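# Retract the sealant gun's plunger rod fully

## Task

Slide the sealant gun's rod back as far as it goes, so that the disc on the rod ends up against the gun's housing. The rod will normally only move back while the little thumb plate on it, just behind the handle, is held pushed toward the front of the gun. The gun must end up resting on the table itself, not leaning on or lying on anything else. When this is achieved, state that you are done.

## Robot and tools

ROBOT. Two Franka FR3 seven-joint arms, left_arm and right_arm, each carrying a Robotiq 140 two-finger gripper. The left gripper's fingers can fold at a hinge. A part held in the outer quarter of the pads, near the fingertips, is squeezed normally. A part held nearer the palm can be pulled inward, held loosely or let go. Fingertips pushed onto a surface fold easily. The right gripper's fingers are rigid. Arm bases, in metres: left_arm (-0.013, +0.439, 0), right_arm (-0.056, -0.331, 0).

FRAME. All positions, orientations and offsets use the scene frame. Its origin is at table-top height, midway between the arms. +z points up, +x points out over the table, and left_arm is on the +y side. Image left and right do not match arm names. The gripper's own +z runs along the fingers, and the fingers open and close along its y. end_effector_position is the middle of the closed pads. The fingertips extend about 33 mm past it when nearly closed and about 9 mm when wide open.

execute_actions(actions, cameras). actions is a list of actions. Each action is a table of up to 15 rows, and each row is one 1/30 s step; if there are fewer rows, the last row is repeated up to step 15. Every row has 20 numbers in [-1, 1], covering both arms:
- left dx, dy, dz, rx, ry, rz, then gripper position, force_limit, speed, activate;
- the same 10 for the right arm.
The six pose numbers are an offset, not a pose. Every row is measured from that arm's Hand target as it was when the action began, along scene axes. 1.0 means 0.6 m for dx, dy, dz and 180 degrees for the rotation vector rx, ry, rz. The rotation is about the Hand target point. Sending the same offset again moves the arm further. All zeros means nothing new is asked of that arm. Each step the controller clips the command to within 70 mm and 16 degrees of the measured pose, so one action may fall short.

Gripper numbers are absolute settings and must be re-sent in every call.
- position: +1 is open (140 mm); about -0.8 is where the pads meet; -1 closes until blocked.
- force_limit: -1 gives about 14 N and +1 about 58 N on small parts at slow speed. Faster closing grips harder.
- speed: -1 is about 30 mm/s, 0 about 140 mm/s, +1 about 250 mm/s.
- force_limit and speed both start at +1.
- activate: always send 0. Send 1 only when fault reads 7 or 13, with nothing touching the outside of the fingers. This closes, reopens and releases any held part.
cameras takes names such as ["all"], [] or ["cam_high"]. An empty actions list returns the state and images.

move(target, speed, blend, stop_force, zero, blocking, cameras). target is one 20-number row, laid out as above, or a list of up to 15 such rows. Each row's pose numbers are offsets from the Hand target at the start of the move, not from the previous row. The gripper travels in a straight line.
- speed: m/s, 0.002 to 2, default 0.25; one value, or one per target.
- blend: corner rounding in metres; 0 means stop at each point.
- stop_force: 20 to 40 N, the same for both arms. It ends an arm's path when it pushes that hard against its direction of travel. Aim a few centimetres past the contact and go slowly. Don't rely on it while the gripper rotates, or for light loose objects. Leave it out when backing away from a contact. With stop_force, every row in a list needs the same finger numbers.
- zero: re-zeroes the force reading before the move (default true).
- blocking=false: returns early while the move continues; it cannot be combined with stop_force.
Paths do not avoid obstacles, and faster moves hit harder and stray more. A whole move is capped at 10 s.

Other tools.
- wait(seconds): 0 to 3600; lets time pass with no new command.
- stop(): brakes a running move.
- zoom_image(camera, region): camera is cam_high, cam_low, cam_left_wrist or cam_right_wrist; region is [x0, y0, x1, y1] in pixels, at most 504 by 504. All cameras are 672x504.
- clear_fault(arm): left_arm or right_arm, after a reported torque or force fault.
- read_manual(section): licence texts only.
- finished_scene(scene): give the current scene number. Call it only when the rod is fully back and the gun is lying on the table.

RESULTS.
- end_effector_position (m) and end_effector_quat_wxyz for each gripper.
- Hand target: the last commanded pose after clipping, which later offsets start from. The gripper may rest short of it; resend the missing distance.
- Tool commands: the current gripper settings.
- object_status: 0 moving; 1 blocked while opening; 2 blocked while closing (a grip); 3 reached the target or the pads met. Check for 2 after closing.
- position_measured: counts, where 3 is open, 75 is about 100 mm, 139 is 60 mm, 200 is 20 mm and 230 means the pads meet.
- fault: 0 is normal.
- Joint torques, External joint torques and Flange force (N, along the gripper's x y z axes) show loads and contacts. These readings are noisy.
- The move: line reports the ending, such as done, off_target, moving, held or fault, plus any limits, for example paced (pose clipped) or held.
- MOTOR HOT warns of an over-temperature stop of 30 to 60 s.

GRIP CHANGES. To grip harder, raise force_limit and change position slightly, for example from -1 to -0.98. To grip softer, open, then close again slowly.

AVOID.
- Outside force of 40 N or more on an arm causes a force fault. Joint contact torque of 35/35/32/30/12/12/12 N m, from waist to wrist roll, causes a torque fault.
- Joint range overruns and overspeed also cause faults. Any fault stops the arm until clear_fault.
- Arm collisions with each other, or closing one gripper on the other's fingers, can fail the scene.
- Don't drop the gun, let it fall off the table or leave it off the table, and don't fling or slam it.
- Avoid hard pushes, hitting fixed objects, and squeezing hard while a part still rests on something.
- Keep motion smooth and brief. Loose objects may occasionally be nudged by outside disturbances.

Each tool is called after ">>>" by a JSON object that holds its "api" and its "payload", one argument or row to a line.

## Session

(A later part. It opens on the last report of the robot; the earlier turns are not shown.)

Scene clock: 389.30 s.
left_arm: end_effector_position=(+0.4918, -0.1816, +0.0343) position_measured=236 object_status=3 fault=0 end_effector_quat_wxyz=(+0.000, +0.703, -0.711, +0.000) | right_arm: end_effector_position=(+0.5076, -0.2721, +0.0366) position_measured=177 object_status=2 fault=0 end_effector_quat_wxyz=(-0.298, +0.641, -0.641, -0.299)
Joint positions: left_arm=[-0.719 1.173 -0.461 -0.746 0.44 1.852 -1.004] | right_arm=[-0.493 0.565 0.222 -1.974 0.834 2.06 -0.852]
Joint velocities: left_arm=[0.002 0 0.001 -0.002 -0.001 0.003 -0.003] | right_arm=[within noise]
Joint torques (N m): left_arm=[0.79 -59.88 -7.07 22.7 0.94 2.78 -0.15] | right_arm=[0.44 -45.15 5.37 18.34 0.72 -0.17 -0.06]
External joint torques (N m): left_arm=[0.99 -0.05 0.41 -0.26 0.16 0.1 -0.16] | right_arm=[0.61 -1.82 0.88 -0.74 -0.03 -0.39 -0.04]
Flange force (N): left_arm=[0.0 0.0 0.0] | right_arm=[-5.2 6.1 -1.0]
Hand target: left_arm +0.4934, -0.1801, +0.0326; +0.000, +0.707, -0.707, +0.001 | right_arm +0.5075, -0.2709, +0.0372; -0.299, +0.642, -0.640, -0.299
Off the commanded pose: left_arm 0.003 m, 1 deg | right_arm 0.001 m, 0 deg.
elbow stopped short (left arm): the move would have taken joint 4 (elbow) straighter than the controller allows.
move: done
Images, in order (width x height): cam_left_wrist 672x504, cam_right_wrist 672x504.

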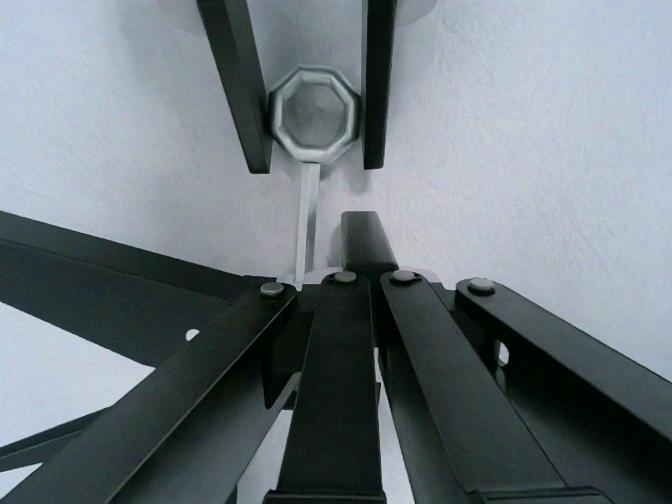

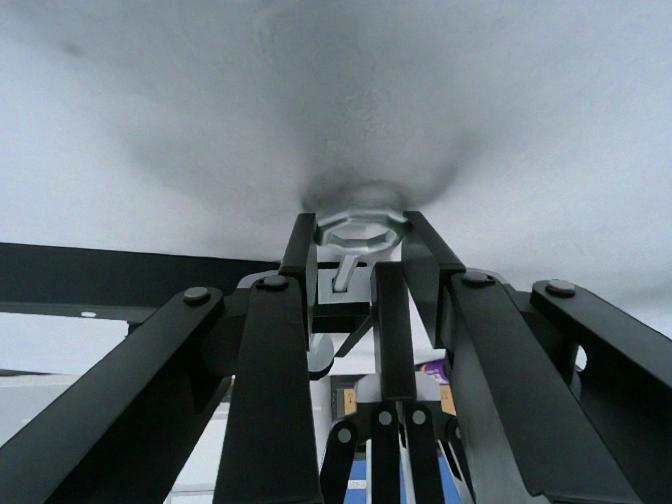

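>>> {"api": "move", "payload": {
  "target": [
    [0.003,0.033,0,0,0,0,-1,1,1,0,0,0,0,0,0,0,-1,0,-1,0],
    [0.003,0.033,0,0,0,0,-1,1,1,0,-0.012,-0.1,0,0,0,0,-1,0,-1,0]
  ],
  "speed": 0.06,
  "cameras": ["cam_right_wrist","cam_left_wrist","cam_high"]
}}

>>> {"api": "zoom_image", "payload": {
  "camera": "cam_right_wrist",
  "region": [290, 200, 430, 360]
}}

Scene clock: 402.67 s.
left_arm: end_effector_position=(+0.4861, -0.1783, +0.0383) position_measured=236 object_status=3 fault=0 end_effector_quat_wxyz=(+0.010, +0.701, -0.713, +0.012) | right_arm: end_effector_position=(+0.4972, -0.3107, +0.0397) position_measured=177 object_status=2 fault=0 end_effector_quat_wxyz=(-0.299, +0.639, -0.636, -0.315)
Joint positions: left_arm=[-0.669 1.068 -0.459 -0.947 0.414 1.962 -1.018] | right_arm=[-0.537 0.59 0.182 -1.922 0.788 1.96 -0.869]
Joint velocities: left_arm=[-0.001 -0.001 0.004 0 -0.003 -0.001 0] | right_arm=[0 0.001 -0.002 0.001 0.001 -0.004 -0.004]
Joint torques (N m): left_arm=[6.54 -57.87 -2.48 21.51 2.75 -0.39 0.04] | right_arm=[-6.51 -47.81 -4.23 21.95 -1.36 1.72 -0.79]
External joint torques (N m): left_arm=[6.69 0.31 6.24 -1.52 2.01 -3.12 0.04] | right_arm=[-6.55 -3.81 -8.48 3 -2.3 1.68 -0.77]
Flange force (N): left_arm=[0.0 0.0 0.0] | right_arm=[5.6 3.4 -14.2]
Hand target: left_arm +0.4952, -0.1603, +0.0326; +0.000, +0.707, -0.707, +0.001 | right_arm +0.5003, -0.3309, +0.0372; -0.299, +0.642, -0.640, -0.299
Off the commanded pose: left_arm 0.021 m, 2 deg | right_arm 0.021 m, 2 deg.
move: off_target (left_arm, right_arm)
Images, in order (width x height): cam_high 672x504, cam_left_wrist 672x504, cam_right_wrist 672x504.

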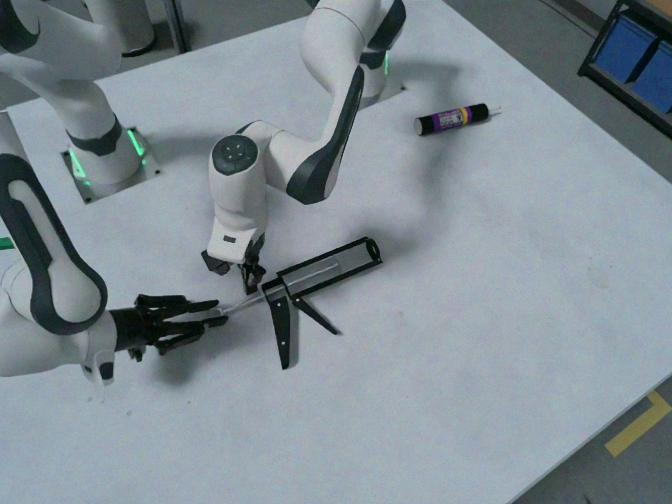

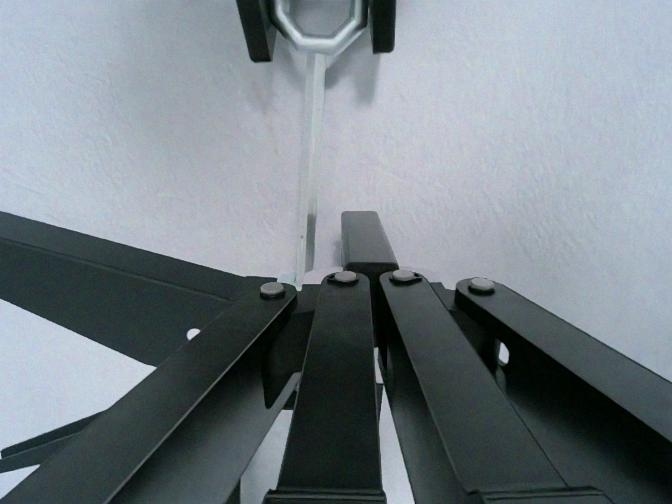

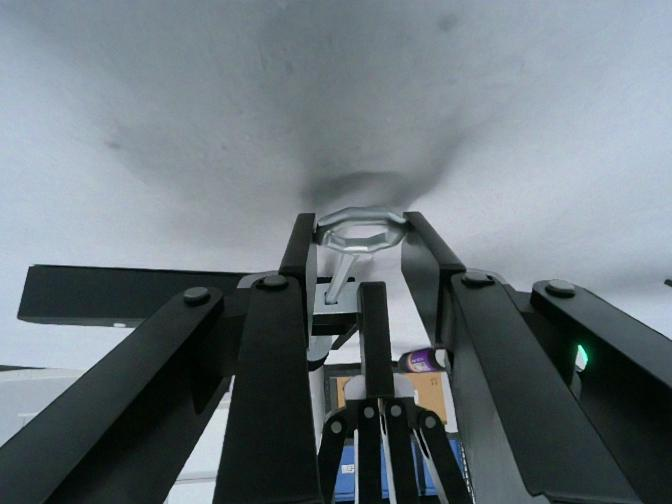

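Scaled by 3.150.

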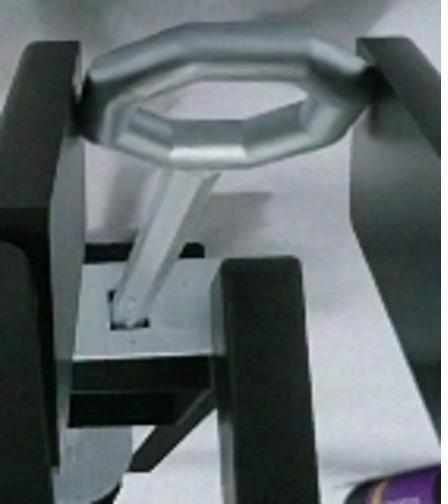

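>>> {"api": "move", "payload": {
  "target": [0,0,0,0,0,0,-1,1,1,0,-0.021,-0.16,0,0,0,0,-1,0,-1,0],
  "speed": 0.06,
  "cameras": ["cam_right_wrist","cam_left_wrist","cam_high"]
}}

>>> {"api": "zoom_image", "payload": {
  "camera": "cam_high",
  "region": [200, 220, 400, 380]
}}

Scene clock: 417.07 s.
left_arm: end_effector_position=(+0.4868, -0.1794, +0.0394) position_measured=236 object_status=3 fault=0 end_effector_quat_wxyz=(+0.010, +0.703, -0.711, +0.014) | right_arm: end_effector_position=(+0.4862, -0.4047, +0.0393) position_measured=177 object_status=2 fault=0 end_effector_quat_wxyz=(-0.300, +0.639, -0.634, -0.317)
Joint positions: left_arm=[-0.677 1.063 -0.443 -0.947 0.398 1.967 -1.018] | right_arm=[-0.625 0.664 0.104 -1.778 0.703 1.811 -0.912]
Joint velocities: left_arm=[within noise] | right_arm=[0 0.002 -0.002 0.001 0 -0.004 -0.001]
Joint torques (N m): left_arm=[7.02 -57.66 -1.58 21.29 2.82 -0.78 0.09] | right_arm=[-7.01 -51.09 -5.16 23.87 -1.03 2.14 -0.49]
External joint torques (N m): left_arm=[7.02 0.51 6.73 -1.9 2.07 -3.52 0.09] | right_arm=[-7 -4 -8.46 4.12 -2.26 2.16 -0.47]
Flange force (N): left_arm=[0.0 0.0 0.0] | right_arm=[6.3 2.2 -14.0]
Hand target: left_arm +0.4952, -0.1603, +0.0326; +0.000, +0.707, -0.707, +0.001 | right_arm +0.4877, -0.4269, +0.0372; -0.299, +0.642, -0.640, -0.299
Off the commanded pose: left_arm 0.022 m, 2 deg | right_arm 0.022 m, 2 deg.
move: off_target (right_arm)
Images, in order (width x height): cam_high 672x504, cam_left_wrist 672x504, cam_right_wrist 672x504.

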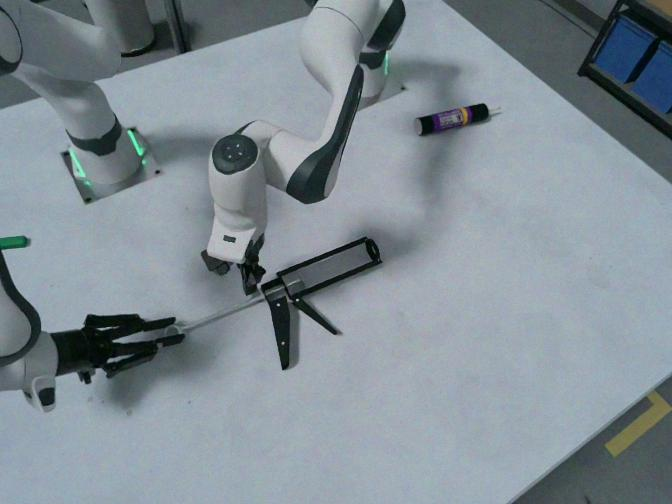

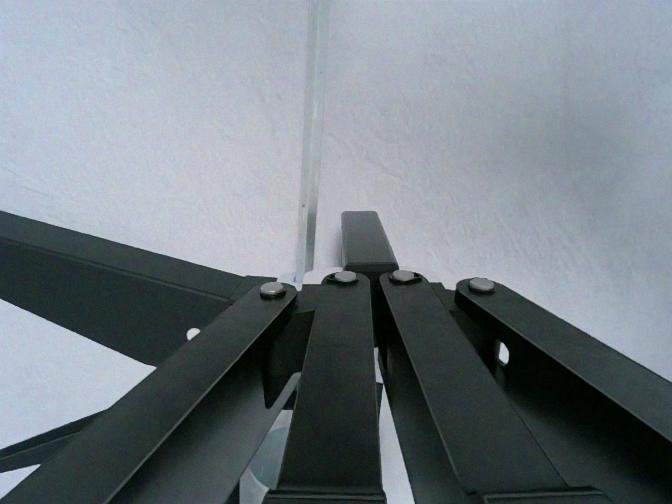

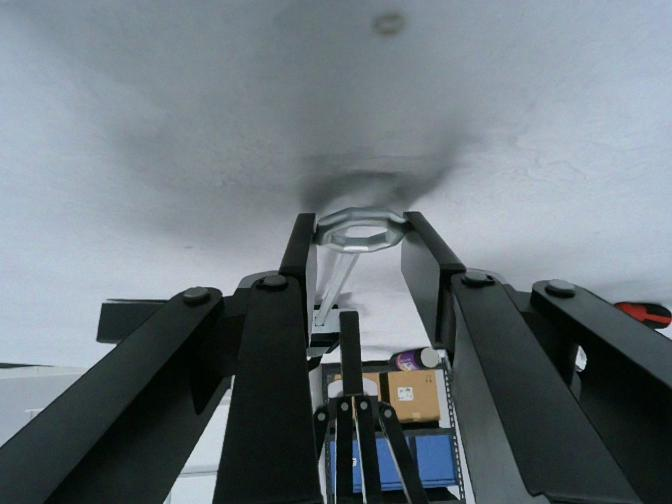

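Scaled by 2.520.

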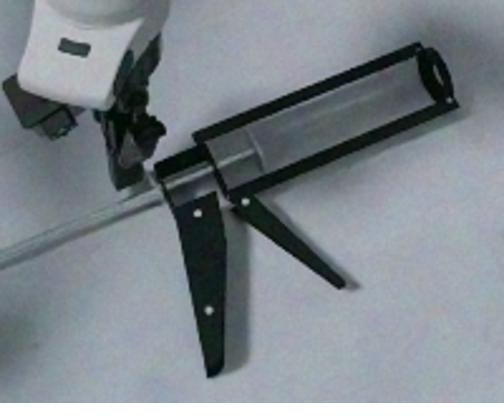

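>>> {"api": "move", "payload": {
  "target": [0,0,0,0,0,0,-1,1,1,0,-0.014,-0.11,0,0,0,0,-1,0,-1,0],
  "speed": 0.05,
  "stop_force": 20,
  "cameras": ["cam_right_wrist","cam_left_wrist","cam_high"]
}}

>>> {"api": "zoom_image", "payload": {
  "camera": "cam_high",
  "region": [200, 220, 400, 380]
}}

Scene clock: 430.43 s.
left_arm: end_effector_position=(+0.4802, -0.1896, +0.0411) position_measured=236 object_status=3 fault=0 end_effector_quat_wxyz=(+0.016, +0.700, -0.713, +0.019) | right_arm: end_effector_position=(+0.4779, -0.4600, +0.0411) position_measured=177 object_status=2 fault=0 end_effector_quat_wxyz=(-0.302, +0.640, -0.626, -0.327)
Joint positions: left_arm=[-0.702 1.058 -0.415 -0.947 0.362 1.984 -1.008] | right_arm=[-0.666 0.742 0.05 -1.633 0.662 1.684 -0.939]
Joint velocities: left_arm=[0 -0.002 0 -0.001 -0.004 0 0.003] | right_arm=[within noise]
Joint torques (N m): left_arm=[10.92 -57.8 2.27 21.32 3.88 -2.58 0.13] | right_arm=[-10.76 -54.54 -10.06 26.11 -1.72 3.79 -0.69]
External joint torques (N m): left_arm=[11.36 0.81 10.3 -2.2 3.15 -5.38 0.13] | right_arm=[-10.72 -5.15 -12.58 5.86 -3.16 3.89 -0.67]
Flange force (N): left_arm=[0.0 0.0 0.0] | right_arm=[10.0 4.6 -18.1]
Hand target: left_arm +0.4952, -0.1603, +0.0326; +0.000, +0.707, -0.707, +0.001 | right_arm +0.4793, -0.4929, +0.0372; -0.299, +0.642, -0.640, -0.299
Off the commanded pose: left_arm 0.034 m, 3 deg | right_arm 0.033 m, 4 deg.
move: off_target (right_arm)
Images, in order (width x height): cam_high 672x504, cam_left_wrist 672x504, cam_right_wrist 672x504.

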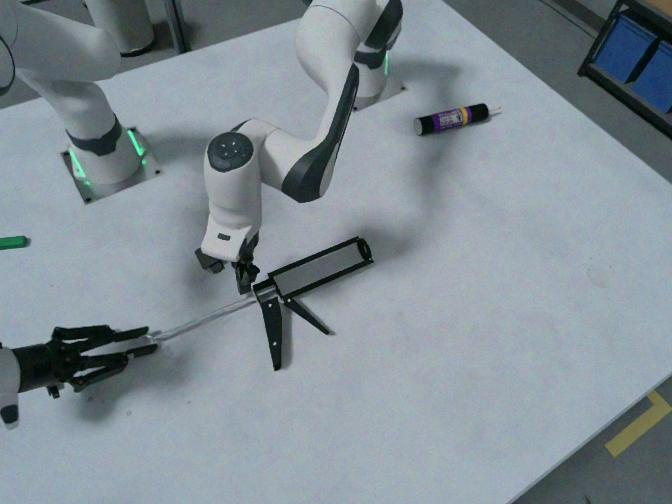

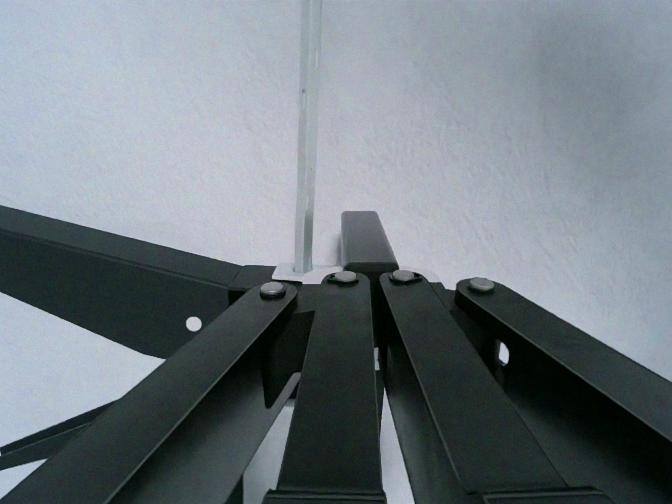

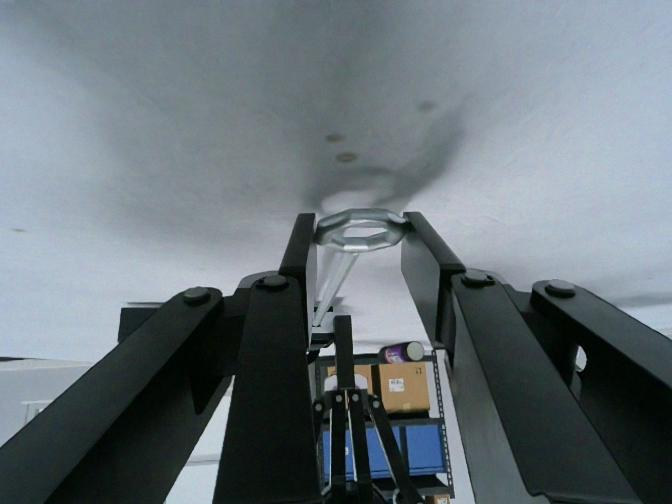

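Scaled by 2.520.

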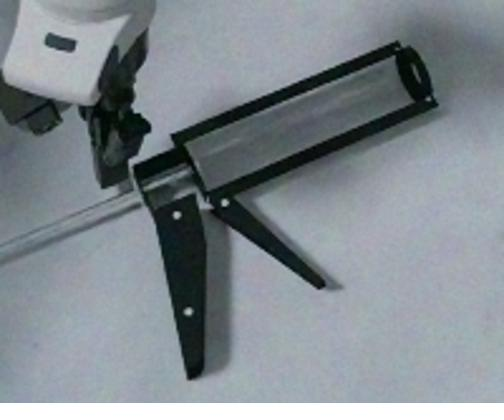

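>>> {"api": "move", "payload": {
  "target": [
    [0,-0.055,0.01,0,0,0,-1,1,1,0,0,0.05,0.004,0,0,0,-1,0,-1,0],
    [-0.03,-0.06,0.25,0,0,0,-1,1,1,0,0,0.05,0.004,0,0,0,-0.3,0,-1,0],
    [-0.03,-0.06,0.25,0,0,0,-1,1,1,0,0,-0.1,0.15,0,0,0,-0.3,0,-1,0]
  ],
  "speed": 0.12,
  "cameras": ["cam_right_wrist","cam_left_wrist","cam_high"]
}}

>>> {"api": "zoom_image", "payload": {
  "camera": "cam_high",
  "region": [130, 220, 400, 390]
}}

Scene clock: 449.70 s.
left_arm: end_effector_position=(+0.4780, -0.1953, +0.1828) position_measured=236 object_status=3 fault=0 end_effector_quat_wxyz=(+0.002, +0.709, -0.705, +0.022) | right_arm: end_effector_position=(+0.4802, -0.5537, +0.1281) position_measured=167 object_status=3 fault=0 end_effector_quat_wxyz=(-0.302, +0.644, -0.638, -0.296)
Joint positions: left_arm=[-0.835 1.081 -0.348 -0.501 0.31 1.6 -0.98] | right_arm=[-0.75 0.713 0.006 -1.417 0.614 1.485 -0.888]
Joint velocities: left_arm=[within noise] | right_arm=[0.001 -0.002 0 0 -0.001 -0.004 0.007]
Joint torques (N m): left_arm=[-0.3 -59.17 -3.68 22.78 0.54 2.72 0.16] | right_arm=[0.64 -52.07 1.28 22.45 1.73 -0.01 0.05]
External joint torques (N m): left_arm=[-0.09 -0.72 -0.16 -0.19 -0.28 -0.03 0.16] | right_arm=[0.62 -0.89 -0.43 -0.04 -0.2 -0.19 0.07]
Flange force (N): left_arm=[0.0 0.0 0.0] | right_arm=[-2.5 2.1 0.8]
Hand target: left_arm +0.4772, -0.1963, +0.1826; +0.000, +0.707, -0.707, +0.001 | right_arm +0.4793, -0.5529, +0.1272; -0.299, +0.642, -0.640, -0.299
Off the commanded pose: left_arm 0.001 m, 2 deg | right_arm 0.001 m, 1 deg.
elbow stopped short (left arm): the move would have taken joint 4 (elbow) straighter than the controller allows.
elbow read too straight (left arm): the controller reads joint 4 (elbow) straighter than it allows; while it does, the hand can move without a command.
move: done; target 2's new numbers were sent with right_arm's hand 0.004 m and 1 deg from that target
Images, in order (width x height): cam_high 672x504, cam_left_wrist 672x504, cam_right_wrist 672x504.

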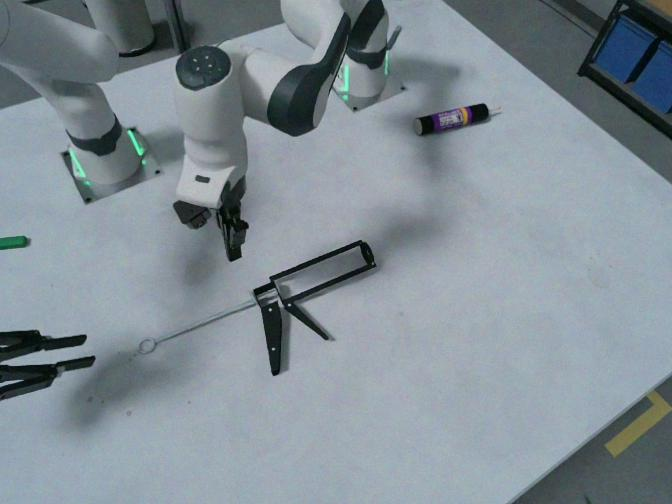

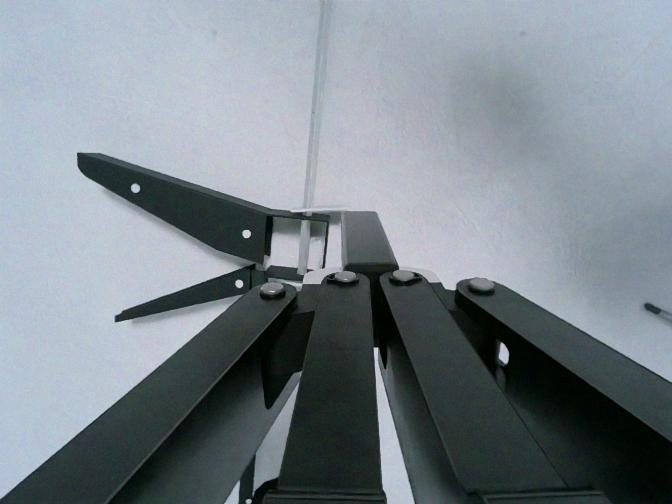

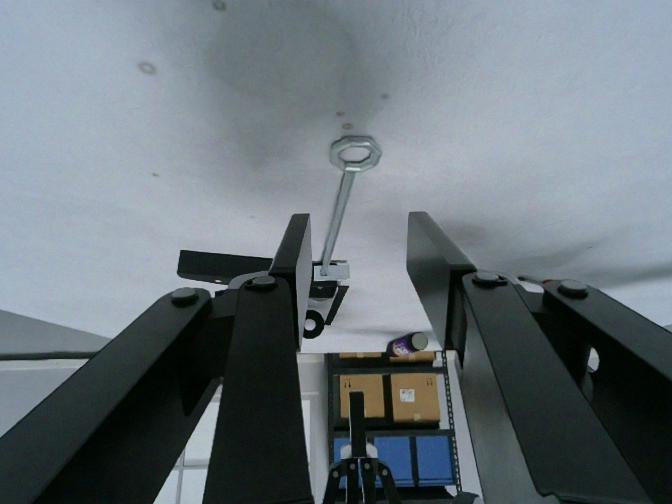

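Scaled by 1.867.

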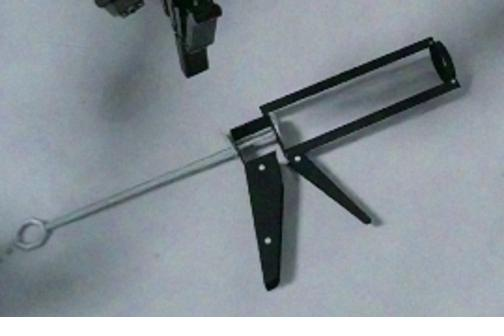

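>>> {"api": "zoom_image", "payload": {
  "camera": "cam_high",
  "region": [240, 240, 320, 310]
}}

>>> {"api": "zoom_image", "payload": {
  "camera": "cam_left_wrist",
  "region": [230, 190, 370, 310]
}}

Scaled by 6.300.

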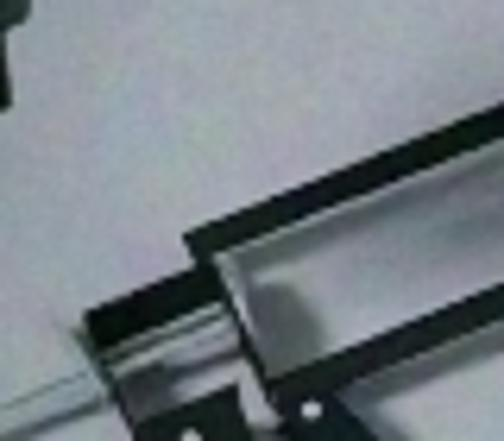

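Scaled by 3.600.

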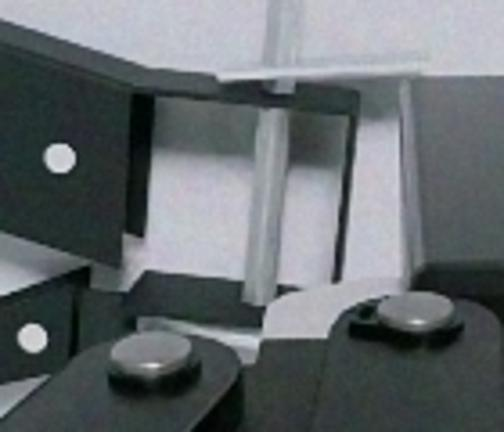

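Disc is flush against the housing.

>>> {"api": "finished_scene", "payload": {
  "scene": 1
}}

The scene is finished: the task was done.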